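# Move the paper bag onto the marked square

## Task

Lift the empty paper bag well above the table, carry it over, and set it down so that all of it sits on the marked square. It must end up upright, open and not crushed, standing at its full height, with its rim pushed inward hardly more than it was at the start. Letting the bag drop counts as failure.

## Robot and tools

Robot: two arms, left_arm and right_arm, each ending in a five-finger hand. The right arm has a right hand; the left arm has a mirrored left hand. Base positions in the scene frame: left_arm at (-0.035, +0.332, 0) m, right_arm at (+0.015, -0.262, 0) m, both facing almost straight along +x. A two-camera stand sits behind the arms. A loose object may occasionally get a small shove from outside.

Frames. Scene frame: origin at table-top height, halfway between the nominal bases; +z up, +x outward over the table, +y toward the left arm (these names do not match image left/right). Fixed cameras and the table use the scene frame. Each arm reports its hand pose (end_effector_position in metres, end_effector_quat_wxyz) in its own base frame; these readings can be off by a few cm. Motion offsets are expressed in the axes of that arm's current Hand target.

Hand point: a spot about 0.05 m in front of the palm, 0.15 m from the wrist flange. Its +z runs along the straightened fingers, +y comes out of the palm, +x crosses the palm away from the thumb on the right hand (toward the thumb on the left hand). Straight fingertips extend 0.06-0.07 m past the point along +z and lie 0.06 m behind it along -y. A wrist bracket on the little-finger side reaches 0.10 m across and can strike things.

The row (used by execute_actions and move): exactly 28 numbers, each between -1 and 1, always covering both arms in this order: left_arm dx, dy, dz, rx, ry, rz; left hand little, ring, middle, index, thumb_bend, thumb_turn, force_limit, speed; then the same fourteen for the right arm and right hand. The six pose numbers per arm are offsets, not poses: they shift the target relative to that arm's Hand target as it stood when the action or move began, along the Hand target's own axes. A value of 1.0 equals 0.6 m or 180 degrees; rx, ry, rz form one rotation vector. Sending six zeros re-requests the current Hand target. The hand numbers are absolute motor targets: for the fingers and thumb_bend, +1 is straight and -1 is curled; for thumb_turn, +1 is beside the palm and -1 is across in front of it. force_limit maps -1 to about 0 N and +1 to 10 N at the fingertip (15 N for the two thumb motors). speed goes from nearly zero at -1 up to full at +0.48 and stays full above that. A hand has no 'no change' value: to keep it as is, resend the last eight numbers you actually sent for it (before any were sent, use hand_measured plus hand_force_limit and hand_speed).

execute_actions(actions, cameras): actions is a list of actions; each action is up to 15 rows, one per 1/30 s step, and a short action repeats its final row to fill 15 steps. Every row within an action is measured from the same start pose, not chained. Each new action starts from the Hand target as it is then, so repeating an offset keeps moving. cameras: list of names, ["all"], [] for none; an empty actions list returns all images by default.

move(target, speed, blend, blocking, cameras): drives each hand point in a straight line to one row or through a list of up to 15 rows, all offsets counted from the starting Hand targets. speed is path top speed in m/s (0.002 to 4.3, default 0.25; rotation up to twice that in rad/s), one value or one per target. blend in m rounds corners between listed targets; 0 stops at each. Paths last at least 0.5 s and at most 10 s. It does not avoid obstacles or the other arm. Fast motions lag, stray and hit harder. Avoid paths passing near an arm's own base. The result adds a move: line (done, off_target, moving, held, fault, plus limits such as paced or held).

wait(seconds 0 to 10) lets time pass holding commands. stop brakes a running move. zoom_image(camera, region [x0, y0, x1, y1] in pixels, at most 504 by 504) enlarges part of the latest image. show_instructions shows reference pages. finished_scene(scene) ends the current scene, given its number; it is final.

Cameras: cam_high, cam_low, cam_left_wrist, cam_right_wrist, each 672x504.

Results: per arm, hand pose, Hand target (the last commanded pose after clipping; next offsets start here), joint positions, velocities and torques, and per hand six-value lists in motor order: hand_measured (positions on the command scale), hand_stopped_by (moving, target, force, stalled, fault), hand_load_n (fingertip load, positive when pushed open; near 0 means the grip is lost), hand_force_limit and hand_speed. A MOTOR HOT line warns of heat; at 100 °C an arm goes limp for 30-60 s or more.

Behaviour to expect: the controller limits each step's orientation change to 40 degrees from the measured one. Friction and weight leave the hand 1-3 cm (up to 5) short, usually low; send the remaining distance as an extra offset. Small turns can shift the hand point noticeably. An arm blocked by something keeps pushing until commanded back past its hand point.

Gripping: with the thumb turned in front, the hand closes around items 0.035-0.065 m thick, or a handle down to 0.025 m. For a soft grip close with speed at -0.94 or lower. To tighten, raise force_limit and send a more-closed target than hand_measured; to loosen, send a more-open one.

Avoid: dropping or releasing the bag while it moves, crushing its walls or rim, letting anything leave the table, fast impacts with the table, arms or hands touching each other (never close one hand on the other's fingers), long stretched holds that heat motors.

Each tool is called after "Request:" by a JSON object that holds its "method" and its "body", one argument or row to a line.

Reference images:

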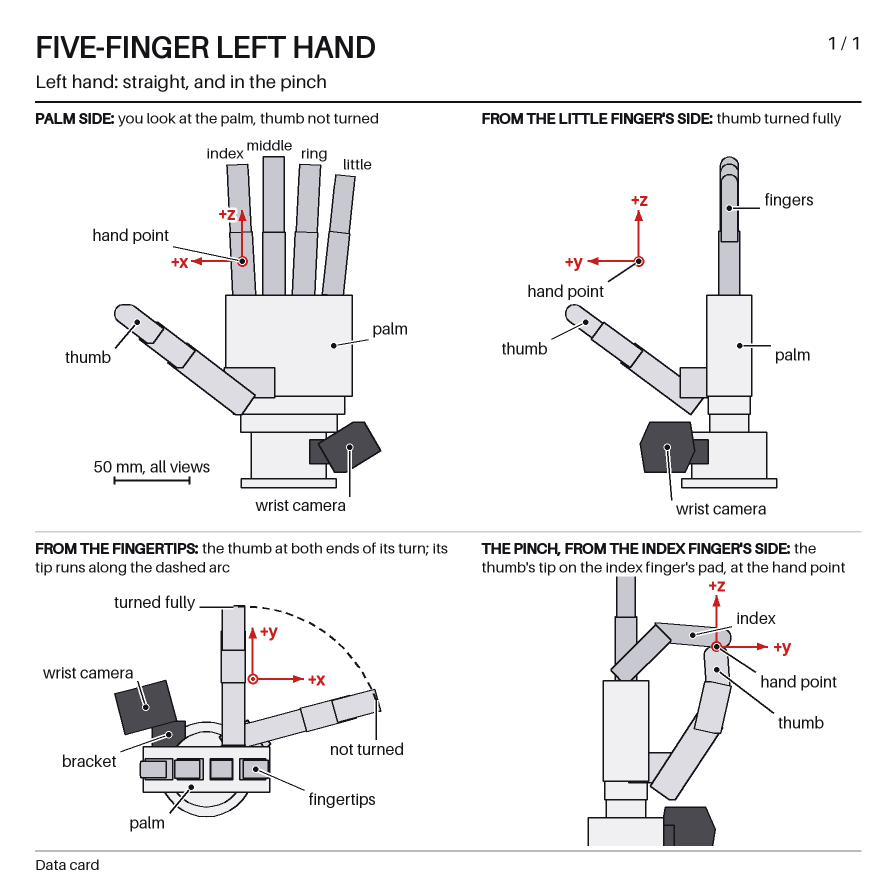

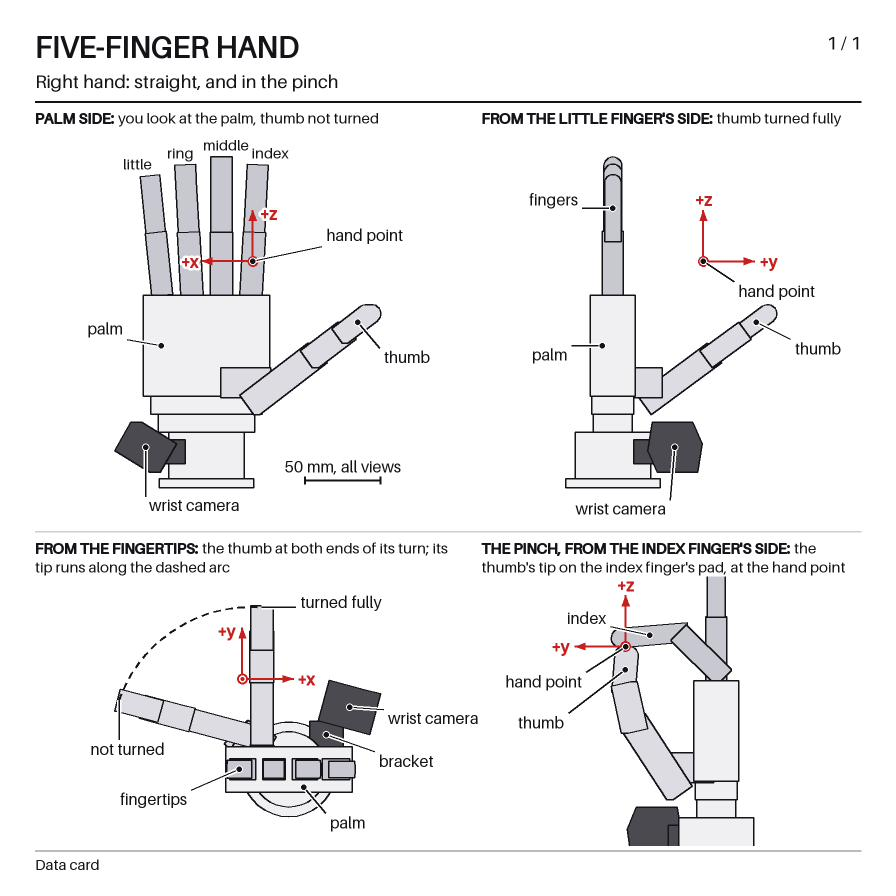

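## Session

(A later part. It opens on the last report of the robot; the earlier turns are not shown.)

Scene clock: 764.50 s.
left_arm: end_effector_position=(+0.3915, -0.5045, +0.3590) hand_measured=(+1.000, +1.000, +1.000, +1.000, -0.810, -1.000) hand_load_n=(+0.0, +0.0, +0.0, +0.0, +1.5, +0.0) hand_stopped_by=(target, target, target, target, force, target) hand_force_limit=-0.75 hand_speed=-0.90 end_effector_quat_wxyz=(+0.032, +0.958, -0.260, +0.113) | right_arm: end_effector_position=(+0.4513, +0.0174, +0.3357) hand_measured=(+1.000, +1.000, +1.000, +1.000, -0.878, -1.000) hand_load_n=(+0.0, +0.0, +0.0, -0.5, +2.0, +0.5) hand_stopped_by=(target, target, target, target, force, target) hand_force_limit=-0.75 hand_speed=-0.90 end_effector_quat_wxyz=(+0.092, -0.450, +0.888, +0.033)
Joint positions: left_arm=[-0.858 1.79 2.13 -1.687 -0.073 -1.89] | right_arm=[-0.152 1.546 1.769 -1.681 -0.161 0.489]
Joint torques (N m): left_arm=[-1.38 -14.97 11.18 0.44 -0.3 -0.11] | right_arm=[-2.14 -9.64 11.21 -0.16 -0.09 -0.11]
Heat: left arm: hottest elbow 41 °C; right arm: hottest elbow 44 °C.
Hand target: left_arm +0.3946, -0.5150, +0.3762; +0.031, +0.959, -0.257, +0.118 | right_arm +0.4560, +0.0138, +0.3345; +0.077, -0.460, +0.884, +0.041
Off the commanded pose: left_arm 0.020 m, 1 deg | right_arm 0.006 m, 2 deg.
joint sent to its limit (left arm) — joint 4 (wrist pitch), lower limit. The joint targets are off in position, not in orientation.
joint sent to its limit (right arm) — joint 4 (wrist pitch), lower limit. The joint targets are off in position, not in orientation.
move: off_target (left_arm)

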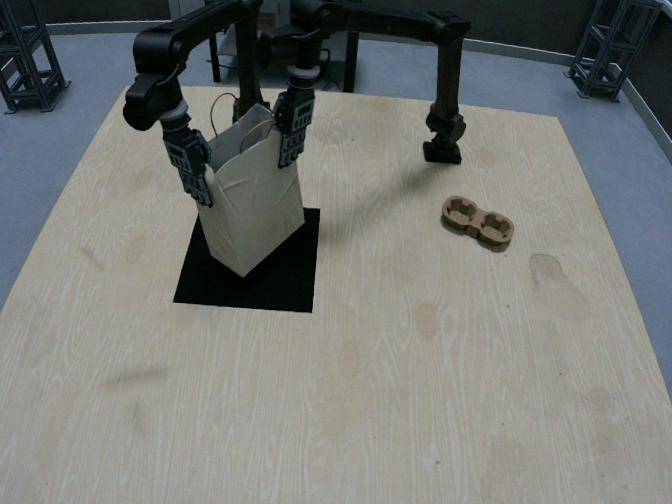

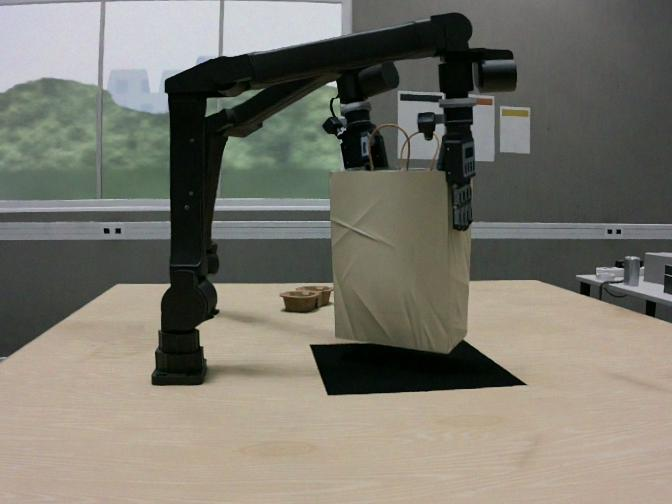

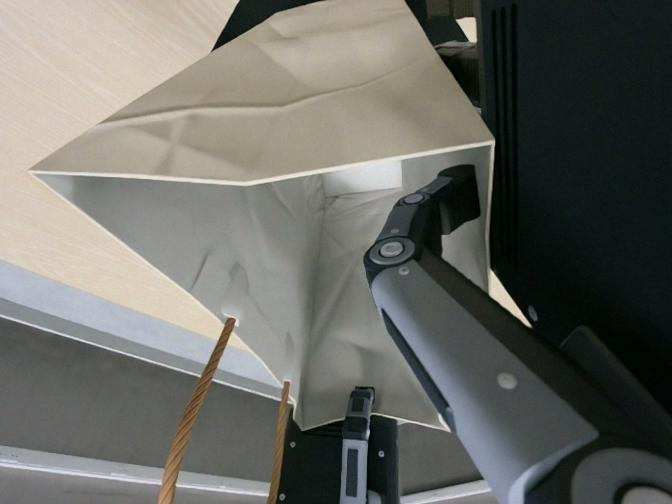

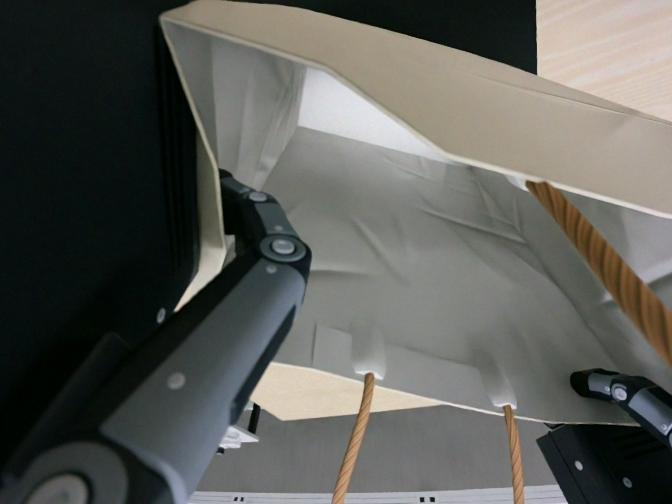

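Request:
{"method": "move", "body": {
  "target": [0.009,0.0082,0.0452,0,0,0,1,1,1,1,-1,-1,-0.75,-0.9, 0.015,-0.0198,0.0398,0,0,0,1,1,1,1,-1,-1,-0.75,-0.9],
  "speed": 0.04,
  "cameras": ["all"]
}}

Request:
{"method": "zoom_image", "body": {
  "camera": "cam_high",
  "region": [150, 60, 380, 340]
}}

Request:
{"method": "zoom_image", "body": {
  "camera": "cam_low",
  "region": [300, 140, 540, 400]
}}

Scene clock: 781.47 s.
left_arm: end_effector_position=(+0.3967, -0.5123, +0.3322) hand_measured=(+1.000, +1.000, +1.000, +1.000, -0.810, -1.000) hand_load_n=(+0.0, +0.0, +0.0, -0.5, +2.0, +0.0) hand_stopped_by=(target, target, target, target, force, target) hand_force_limit=-0.75 hand_speed=-0.90 end_effector_quat_wxyz=(+0.019, +0.960, -0.261, +0.096) | right_arm: end_effector_position=(+0.4560, +0.0075, +0.3174) hand_measured=(+1.000, +1.000, +1.000, +1.000, -0.878, -1.000) hand_load_n=(+0.0, +0.0, +0.0, +0.0, +2.0, +0.0) hand_stopped_by=(target, target, target, target, force, target) hand_force_limit=-0.75 hand_speed=-0.90 end_effector_quat_wxyz=(+0.077, -0.453, +0.887, +0.041)
Joint positions: left_arm=[-0.861 1.833 2.13 -1.687 -0.076 -1.893] | right_arm=[-0.169 1.58 1.76 -1.676 -0.157 0.465]
Joint torques (N m): left_arm=[-1.32 -15.56 11.54 0.69 -0.32 -0.1] | right_arm=[-2.14 -10.29 9.74 0.62 -0.06 -0.12]
Heat: left arm: hottest elbow 41 °C; right arm: hottest elbow 43 °C.
Hand target: left_arm +0.4024, -0.5251, +0.3512; +0.031, +0.959, -0.257, +0.118 | right_arm +0.4630, +0.0031, +0.3094; +0.077, -0.460, +0.884, +0.041
Off the commanded pose: left_arm 0.024 m, 3 deg | right_arm 0.012 m, 1 deg.
move: off_target (left_arm, right_arm)

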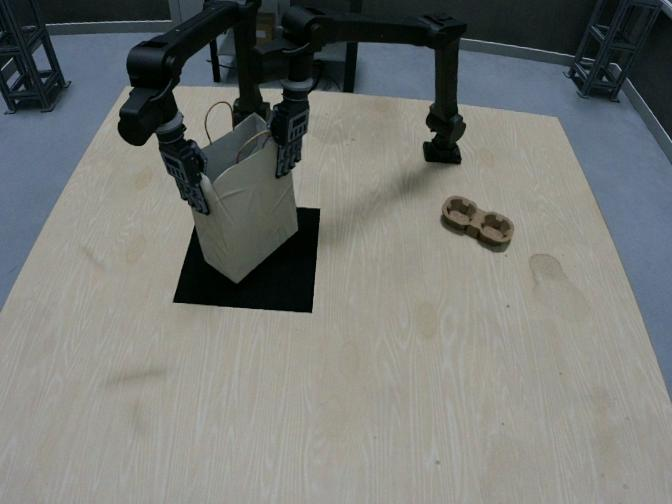

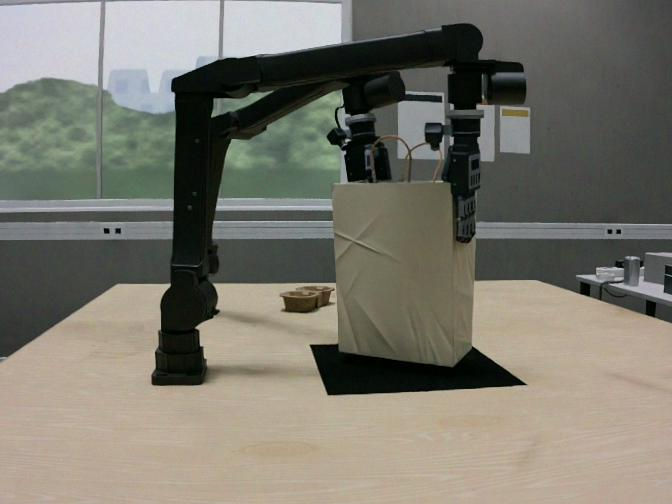

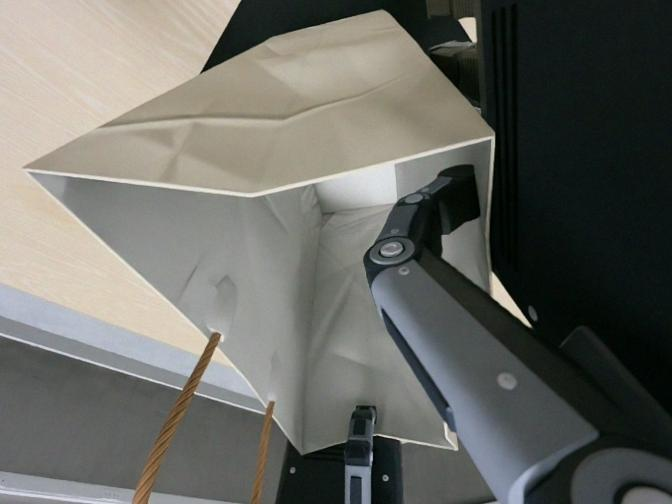

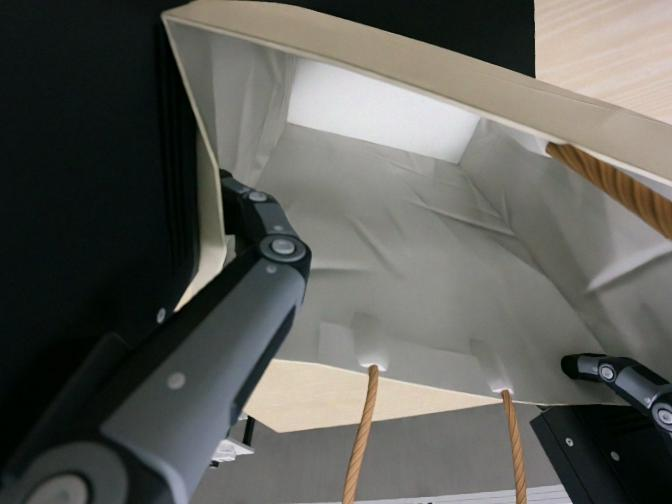

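Scaled by 1.800 from the camera's 672x504 image, which has a finer 960x720 frame.

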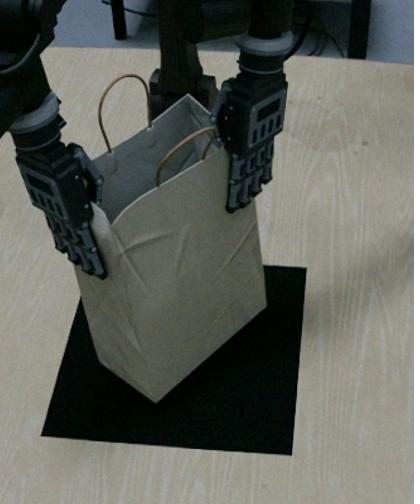

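Scaled by 1.938 from the camera's 672x504 image, which has a finer 960x720 frame.

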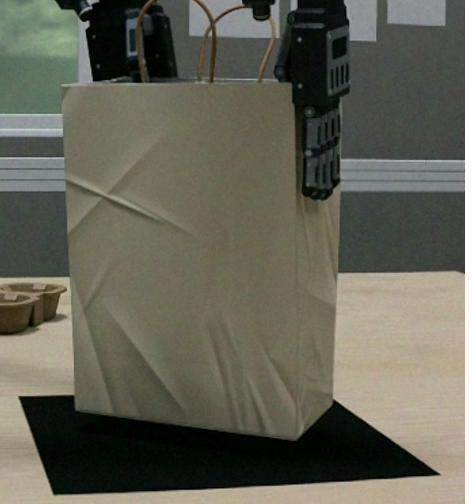

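Request:
{"method": "move", "body": {
  "target": [-0.0057,0,0.0227,0,0,0,1,1,1,1,-1,-1,-0.75,-0.9, 0.0041,0,0.023,0,0,0,1,1,1,1,-1,-1,-0.75,-0.9],
  "speed": 0.03,
  "cameras": ["all"]
}}

Request:
{"method": "zoom_image", "body": {
  "camera": "cam_low",
  "region": [300, 140, 540, 400]
}}

Scene clock: 790.30 s.
left_arm: end_effector_position=(+0.4011, -0.5174, +0.3348) hand_measured=(+1.000, +1.000, +1.000, +1.000, -0.810, -1.000) hand_load_n=(+0.0, +0.0, +0.0, +0.0, +1.5, +0.0) hand_stopped_by=(target, target, target, target, force, target) hand_force_limit=-0.75 hand_speed=-0.90 end_effector_quat_wxyz=(+0.026, +0.959, -0.261, +0.107) | right_arm: end_effector_position=(+0.4584, +0.0071, +0.3024) hand_measured=(+1.000, +1.000, +1.000, +1.000, -0.878, -1.000) hand_load_n=(+0.0, +0.0, +0.0, +0.0, +2.0, +0.5) hand_stopped_by=(target, target, target, target, force, target) hand_force_limit=-0.75 hand_speed=-0.90 end_effector_quat_wxyz=(+0.077, -0.453, +0.887, +0.041)
Joint positions: left_arm=[-0.861 1.833 2.13 -1.661 -0.076 -1.893] | right_arm=[-0.169 1.58 1.72 -1.636 -0.157 0.465]
Joint torques (N m): left_arm=[-1.26 -16.67 7.34 1.31 -0.31 -0.1] | right_arm=[-2.08 -10.75 9.51 0.57 -0.08 -0.11]
Heat: left arm: hottest elbow 41 °C; right arm: hottest elbow 42 °C.
Hand target: left_arm +0.4024, -0.5251, +0.3372; +0.031, +0.959, -0.257, +0.118 | right_arm +0.4629, +0.0031, +0.2953; +0.077, -0.460, +0.884, +0.041
Off the commanded pose: left_arm 0.008 m, 1 deg | right_arm 0.009 m, 1 deg.
move: done

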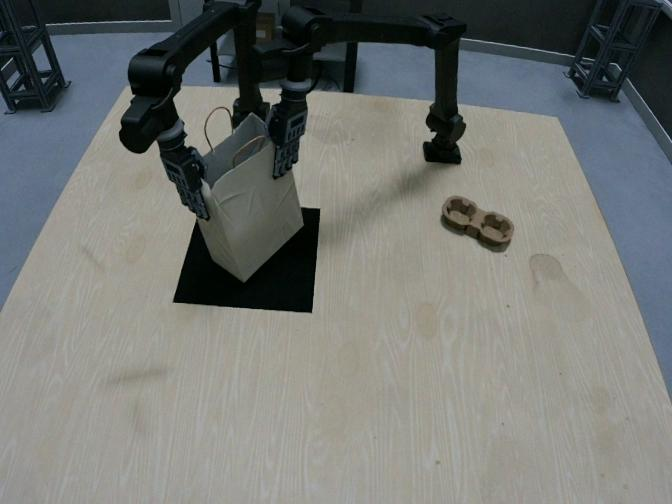

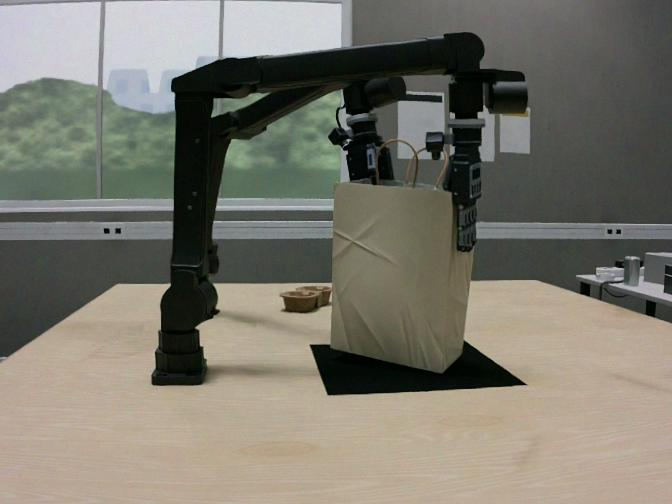

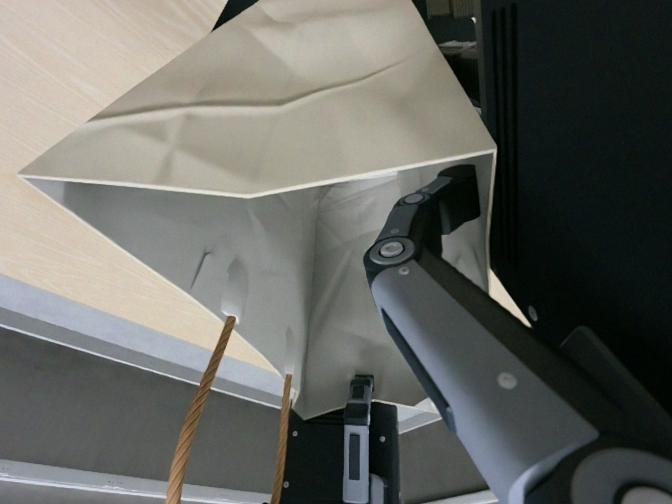

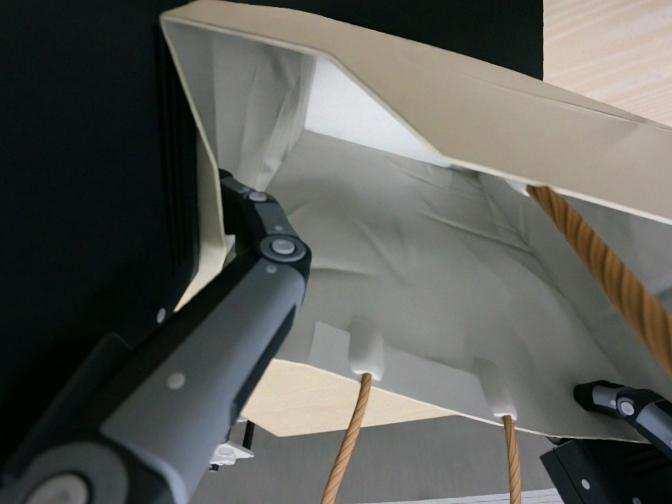

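Scaled by 1.938 from the camera's 672x504 image, which has a finer 960x720 frame.

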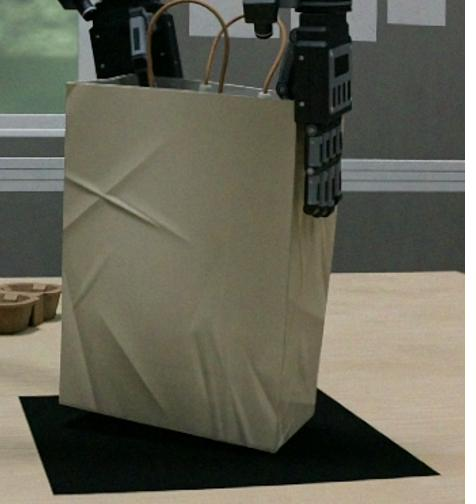

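Request:
{"method": "move", "body": {
  "target": [-0.0073,0,0.0291,0,0,0,1,1,1,1,-1,-1,-0.75,-0.9, 0,0,0,0,0,0,1,1,1,1,-1,-1,-0.75,-0.9],
  "speed": 0.03,
  "cameras": ["all"]
}}

Request:
{"method": "zoom_image", "body": {
  "camera": "cam_low",
  "region": [300, 140, 540, 400]
}}

Scene clock: 795.90 s.
left_arm: end_effector_position=(+0.4087, -0.5172, +0.3096) hand_measured=(+1.000, +1.000, +1.000, +1.000, -0.810, -1.000) hand_load_n=(+0.5, +0.0, +0.0, +0.0, +1.5, +0.0) hand_stopped_by=(target, target, target, target, force, target) hand_force_limit=-0.75 hand_speed=-0.90 end_effector_quat_wxyz=(+0.022, +0.960, -0.257, +0.105) | right_arm: end_effector_position=(+0.4583, +0.0065, +0.3021) hand_measured=(+1.000, +1.000, +1.000, +1.000, -0.878, -1.000) hand_load_n=(+0.0, +0.0, +0.0, +0.0, +1.5, +0.5) hand_stopped_by=(target, target, target, target, force, target) hand_force_limit=-0.75 hand_speed=-0.90 end_effector_quat_wxyz=(+0.076, -0.453, +0.888, +0.040)
Joint positions: left_arm=[-0.854 1.833 2.064 -1.603 -0.081 -1.893] | right_arm=[-0.169 1.58 1.72 -1.636 -0.154 0.465]
Joint torques (N m): left_arm=[-1.14 -18.08 6.95 1.18 -0.26 -0.1] | right_arm=[-2.08 -10.75 9.52 0.57 -0.18 -0.11]
Heat: left arm: hottest elbow 40 °C; right arm: hottest elbow 42 °C.
Hand target: left_arm +0.4024, -0.5251, +0.3192; +0.031, +0.959, -0.257, +0.118 | right_arm +0.4629, +0.0031, +0.2953; +0.077, -0.460, +0.884, +0.041
Off the commanded pose: left_arm 0.014 m, 2 deg | right_arm 0.009 m, 1 deg.
move: off_target (left_arm)

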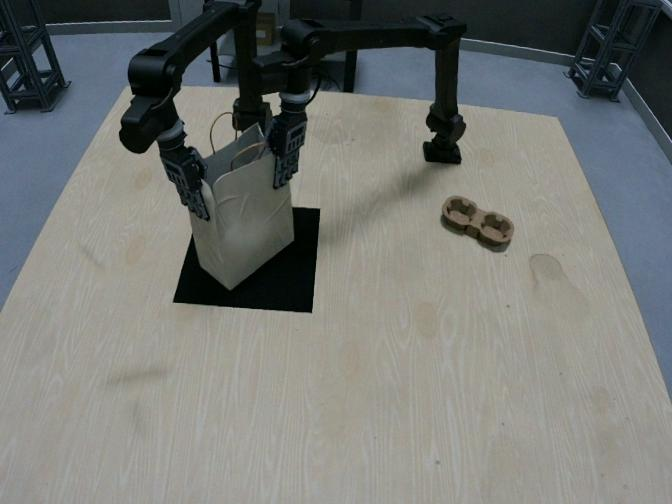

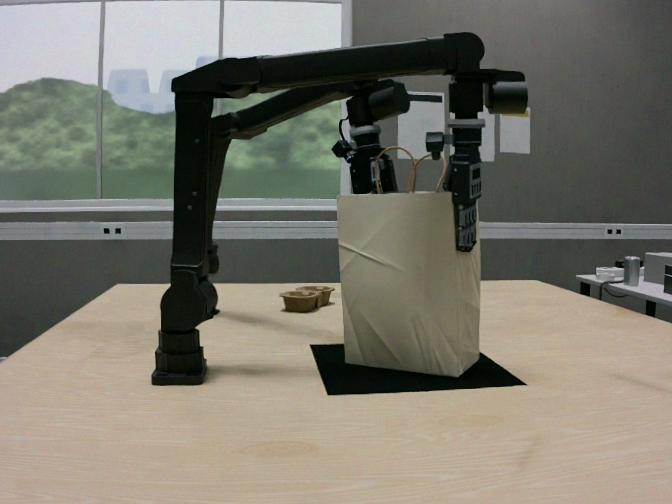

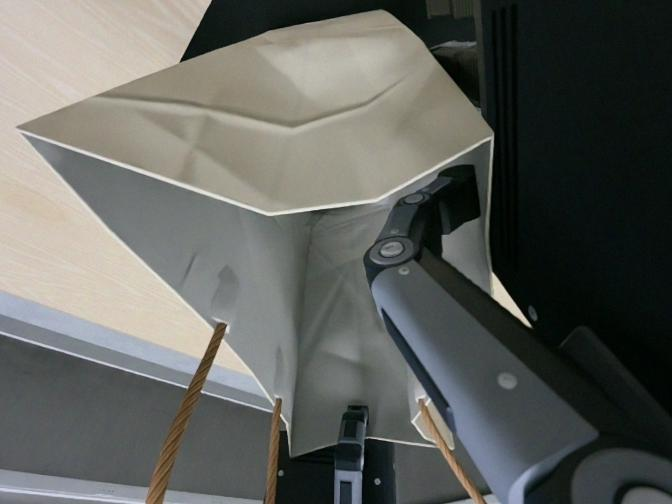

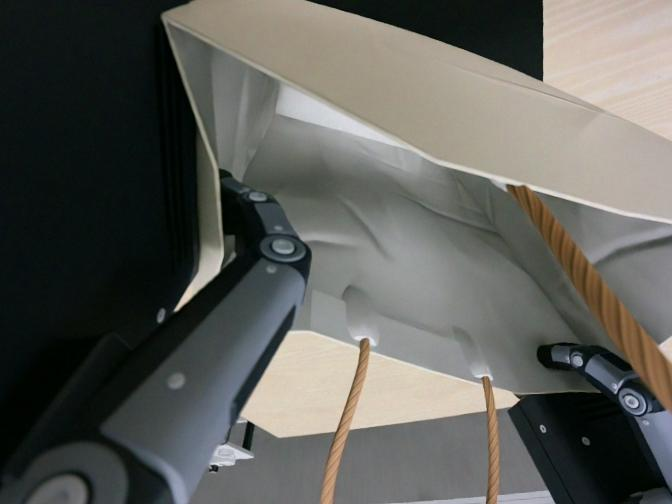

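Scaled by 1.938 from the camera's 672x504 image, which has a finer 960x720 frame.

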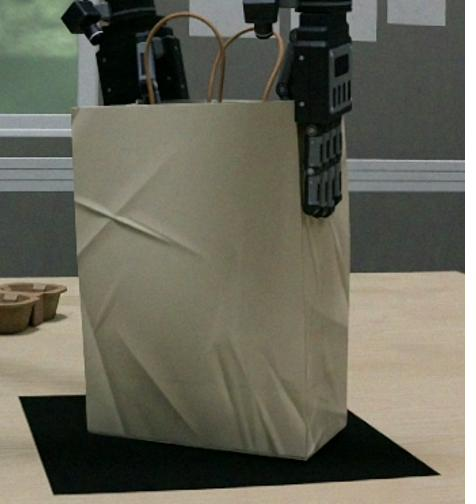

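Request:
{"method": "move", "body": {
  "target": [-0.02,0.003,-0.003,0,0,0,1,1,1,1,-1,-1,-0.75,-0.9, 0,0,0,0,0,0,1,1,1,1,-1,-1,-0.75,-0.9],
  "speed": 0.03,
  "cameras": ["all"]
}}

Request:
{"method": "zoom_image", "body": {
  "camera": "cam_high",
  "region": [150, 60, 380, 340]
}}

Scene clock: 802.13 s.
left_arm: end_effector_position=(+0.3995, -0.5139, +0.3090) hand_measured=(+1.000, +1.000, +1.000, +1.000, -0.810, -1.000) hand_load_n=(+0.0, +0.0, +0.0, +0.0, +1.0, +0.0) hand_stopped_by=(target, target, target, target, force, target) hand_force_limit=-0.75 hand_speed=-0.90 end_effector_quat_wxyz=(+0.024, +0.960, -0.256, +0.106) | right_arm: end_effector_position=(+0.4584, +0.0068, +0.3023) hand_measured=(+1.000, +1.000, +1.000, +1.000, -0.878, -1.000) hand_load_n=(+0.0, +0.0, +0.0, +0.0, +1.5, +0.5) hand_stopped_by=(target, target, target, target, force, target) hand_force_limit=-0.75 hand_speed=-0.90 end_effector_quat_wxyz=(+0.076, -0.453, +0.888, +0.040)
Joint positions: left_arm=[-0.861 1.801 2.015 -1.581 -0.079 -1.903] | right_arm=[-0.169 1.58 1.72 -1.636 -0.156 0.465]
Joint torques (N m): left_arm=[-1.38 -17.79 6.86 1.03 -0.27 -0.09] | right_arm=[-2.14 -10.75 9.52 0.57 -0.17 -0.11]
Heat: left arm: hottest elbow 39 °C; right arm: hottest elbow 42 °C.
Hand target: left_arm +0.3910, -0.5206, +0.3180; +0.031, +0.959, -0.257, +0.118 | right_arm +0.4629, +0.0031, +0.2953; +0.077, -0.460, +0.884, +0.041
Off the commanded pose: left_arm 0.014 m, 2 deg | right_arm 0.009 m, 1 deg.
move: off_target (left_arm)

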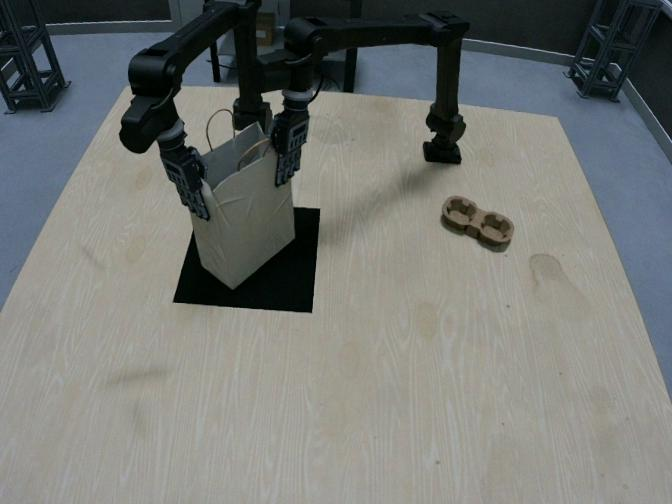

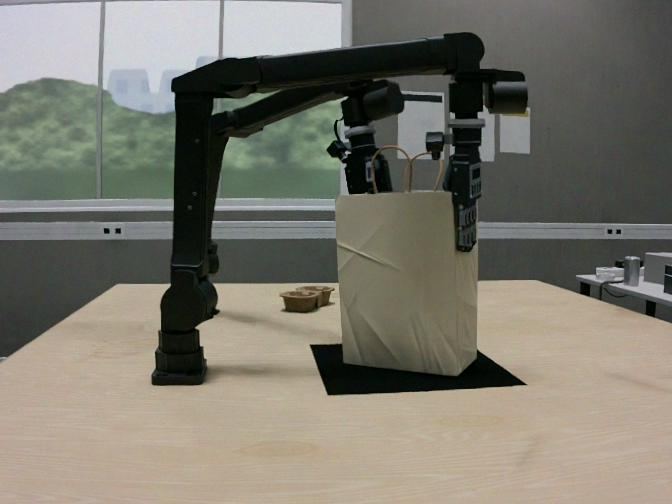

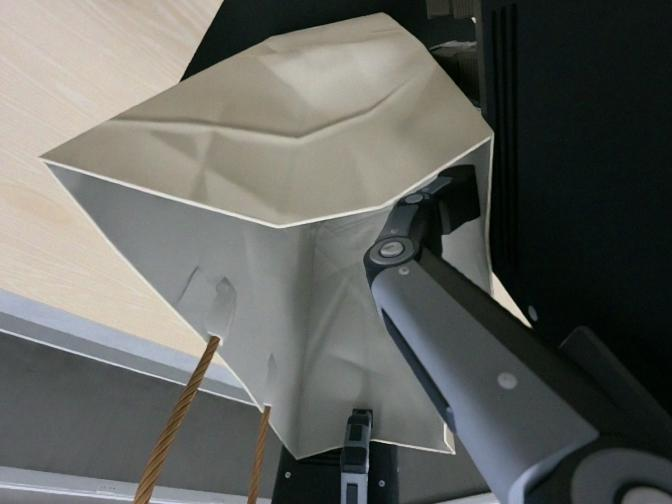

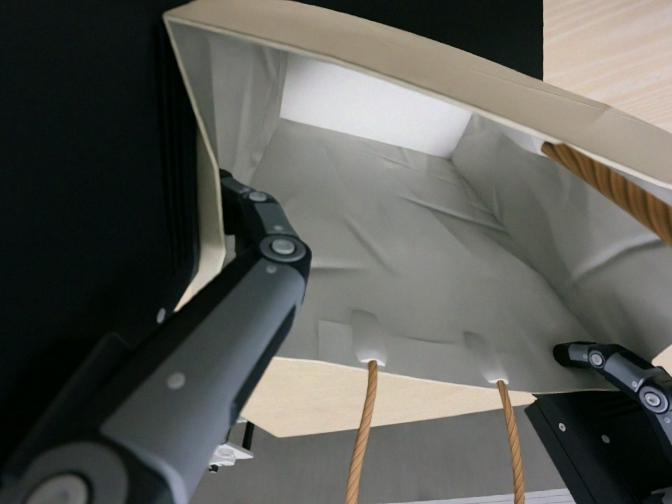

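Scaled by 1.800 from the camera's 672x504 image, which has a finer 960x720 frame.

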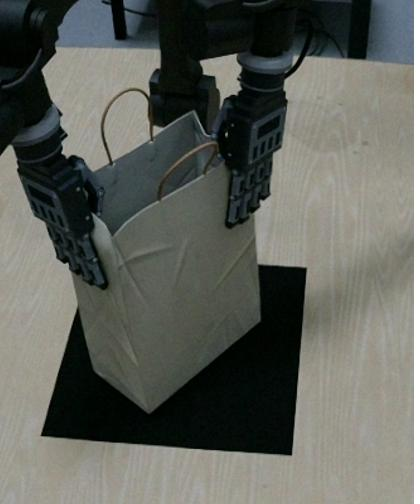

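Request:
{"method": "move", "body": {
  "target": [0,0,0,0,0,0,1,1,1,1,0.1,-1,-0.75,-0.8, 0,0,0,0,0,0,1,1,1,1,0.1,-1,-0.75,-0.8],
  "speed": 0.03,
  "cameras": ["all"]
}}

Request:
{"method": "zoom_image", "body": {
  "camera": "cam_high",
  "region": [150, 60, 380, 340]
}}

Scene clock: 810.50 s.
left_arm: end_effector_position=(+0.3991, -0.5133, +0.3069) hand_measured=(+1.000, +1.000, +1.000, +1.000, +0.100, -1.000) hand_load_n=(+0.0, +0.0, +0.0, +0.0, +0.0, +0.0) hand_stopped_by=(target, target, target, target, target, target) hand_force_limit=-0.75 hand_speed=-0.80 end_effector_quat_wxyz=(+0.023, +0.961, -0.256, +0.104) | right_arm: end_effector_position=(+0.4582, +0.0067, +0.3022) hand_measured=(+1.000, +1.000, +1.000, +1.000, +0.100, -1.000) hand_load_n=(+0.0, +0.0, +0.0, +0.0, +0.0, +0.0) hand_stopped_by=(target, target, target, target, target, target) hand_force_limit=-0.75 hand_speed=-0.80 end_effector_quat_wxyz=(+0.076, -0.454, +0.887, +0.040)
Joint positions: left_arm=[-0.861 1.801 2.01 -1.581 -0.079 -1.904] | right_arm=[-0.169 1.58 1.72 -1.636 -0.156 0.462]
Joint torques (N m): left_arm=[-1.44 -17.79 7.16 1.03 -0.26 -0.1] | right_arm=[-2.08 -10.7 9.51 0.57 -0.17 -0.08]
Heat: left arm: hottest elbow 38 °C; right arm: hottest elbow 41 °C.
Hand target: left_arm +0.3910, -0.5206, +0.3180; +0.031, +0.959, -0.257, +0.118 | right_arm +0.4629, +0.0031, +0.2953; +0.077, -0.460, +0.884, +0.041
Off the commanded pose: left_arm 0.016 m, 2 deg | right_arm 0.009 m, 1 deg.
move: off_target (left_arm)

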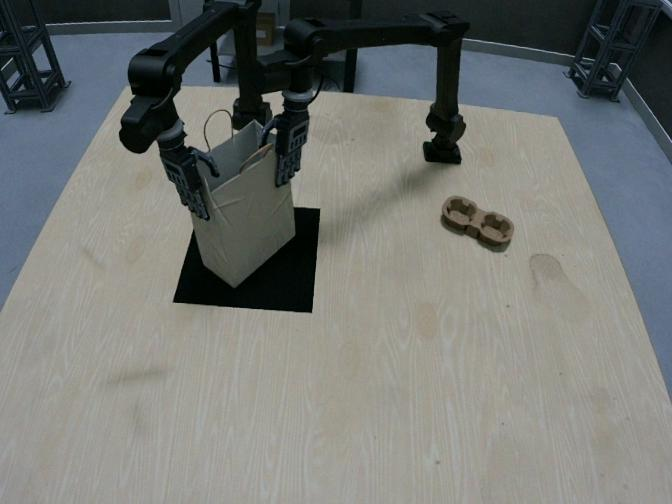

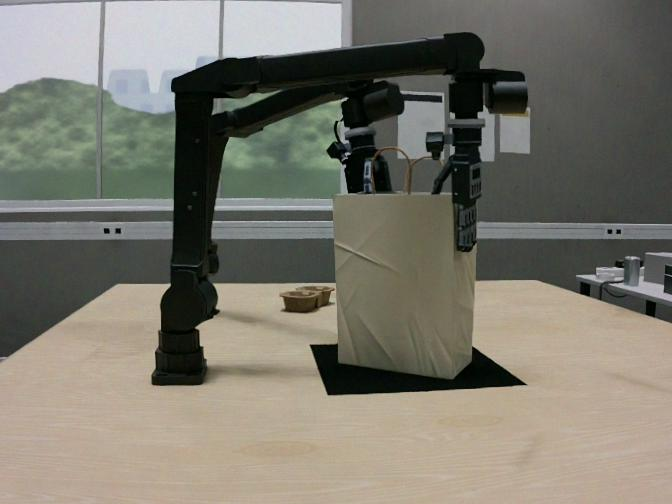

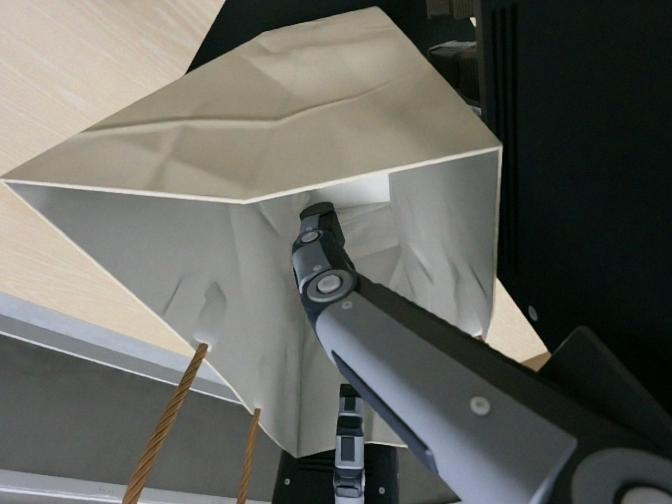

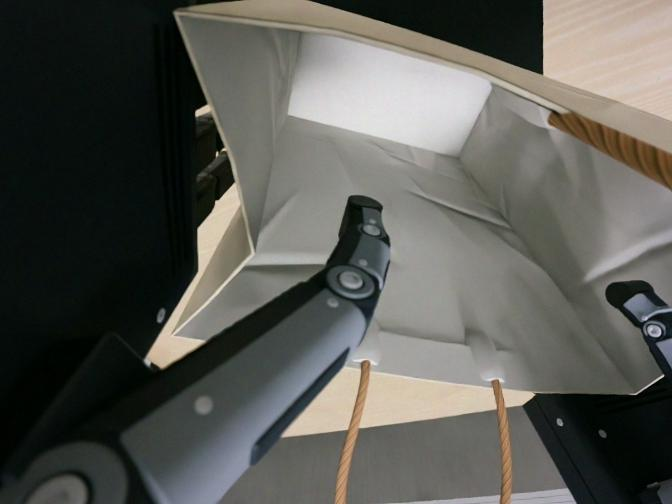

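Scaled by 1.800 from the camera's 672x504 image, which has a finer 960x720 frame.

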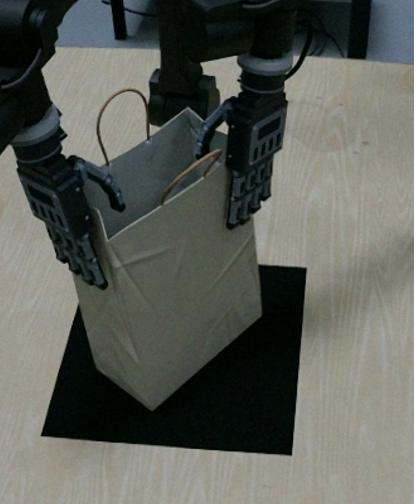

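Request:
{"method": "move", "body": {
  "target": [0.0162,-0.01,-0.075,0,0,0,1,1,1,1,0.1,-1,-0.75,-0.8, -0.0116,0,-0.0657,0,0,0,1,1,1,1,0.1,-1,-0.75,-0.8],
  "speed": 0.05,
  "cameras": ["all"]
}}

Request:
{"method": "zoom_image", "body": {
  "camera": "cam_high",
  "region": [150, 60, 380, 340]
}}

Scene clock: 817.70 s.
left_arm: end_effector_position=(+0.3917, -0.5048, +0.3400) hand_measured=(+1.000, +1.000, +1.000, +1.000, +0.100, -1.000) hand_load_n=(+0.0, +0.0, +0.0, +0.5, +0.0, +0.0) hand_stopped_by=(target, target, target, target, target, target) hand_force_limit=-0.75 hand_speed=-0.80 end_effector_quat_wxyz=(+0.021, +0.961, -0.256, +0.101) | right_arm: end_effector_position=(+0.4547, +0.0079, +0.3164) hand_measured=(+1.000, +1.000, +1.000, +1.000, +0.100, -1.000) hand_load_n=(+0.0, +0.0, +0.0, +0.0, +0.0, +0.0) hand_stopped_by=(target, target, target, target, target, target) hand_force_limit=-0.75 hand_speed=-0.80 end_effector_quat_wxyz=(+0.074, -0.454, +0.887, +0.044)
Joint positions: left_arm=[-0.861 1.801 2.102 -1.683 -0.079 -1.904] | right_arm=[-0.169 1.582 1.758 -1.681 -0.159 0.462]
Joint torques (N m): left_arm=[-0.79 -15.68 11.62 0.24 -0.16 -0.02] | right_arm=[-2.26 -11.58 14.28 -0.27 -0.28 -0.02]
Heat: left arm: hottest elbow 37 °C; right arm: hottest elbow 41 °C.
Hand target: left_arm +0.3928, -0.5147, +0.3640; +0.031, +0.959, -0.257, +0.118 | right_arm +0.4630, +0.0031, +0.3354; +0.077, -0.460, +0.884, +0.041
Off the commanded pose: left_arm 0.026 m, 2 deg | right_arm 0.021 m, 1 deg.
joint sent to its limit (left arm) — joint 4 (wrist pitch), lower limit. The joint targets are off in position, not in orientation.
joint sent to its limit (right arm) — joint 4 (wrist pitch), lower limit. The joint targets are off in position, not in orientation.
move: off_target (left_arm, right_arm)

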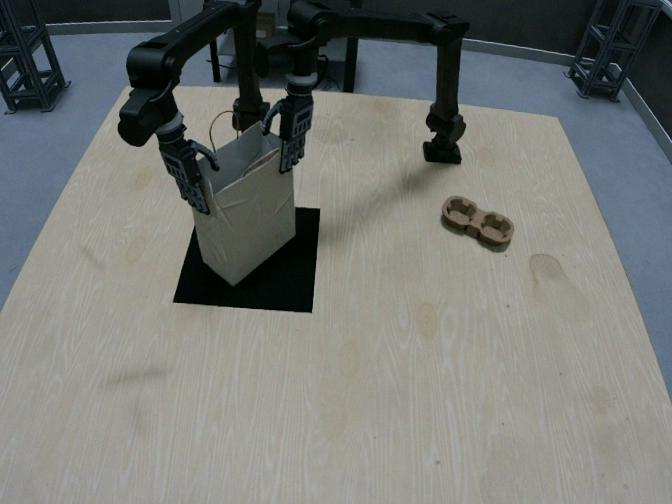

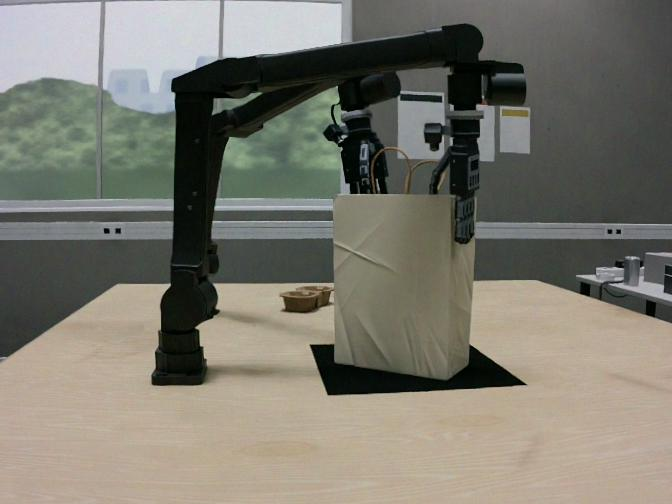

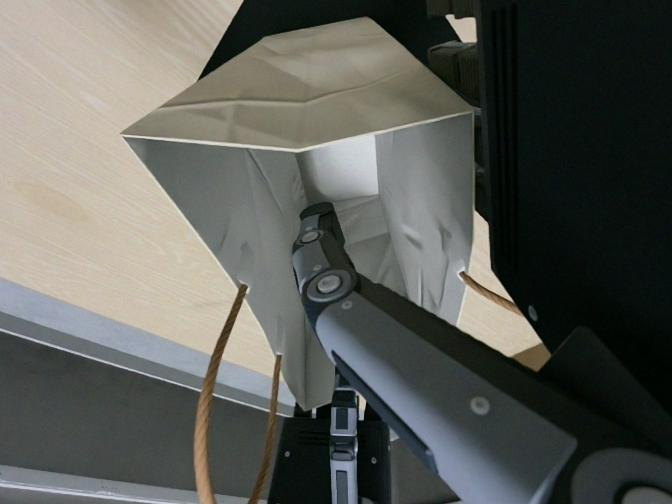

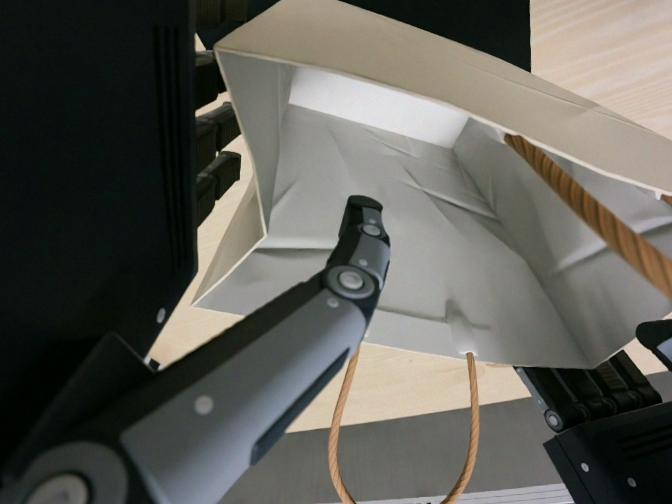

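Scaled by 1.800 from the camera's 672x504 image, which has a finer 960x720 frame.

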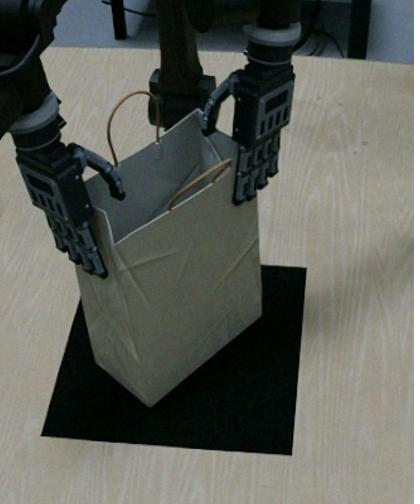

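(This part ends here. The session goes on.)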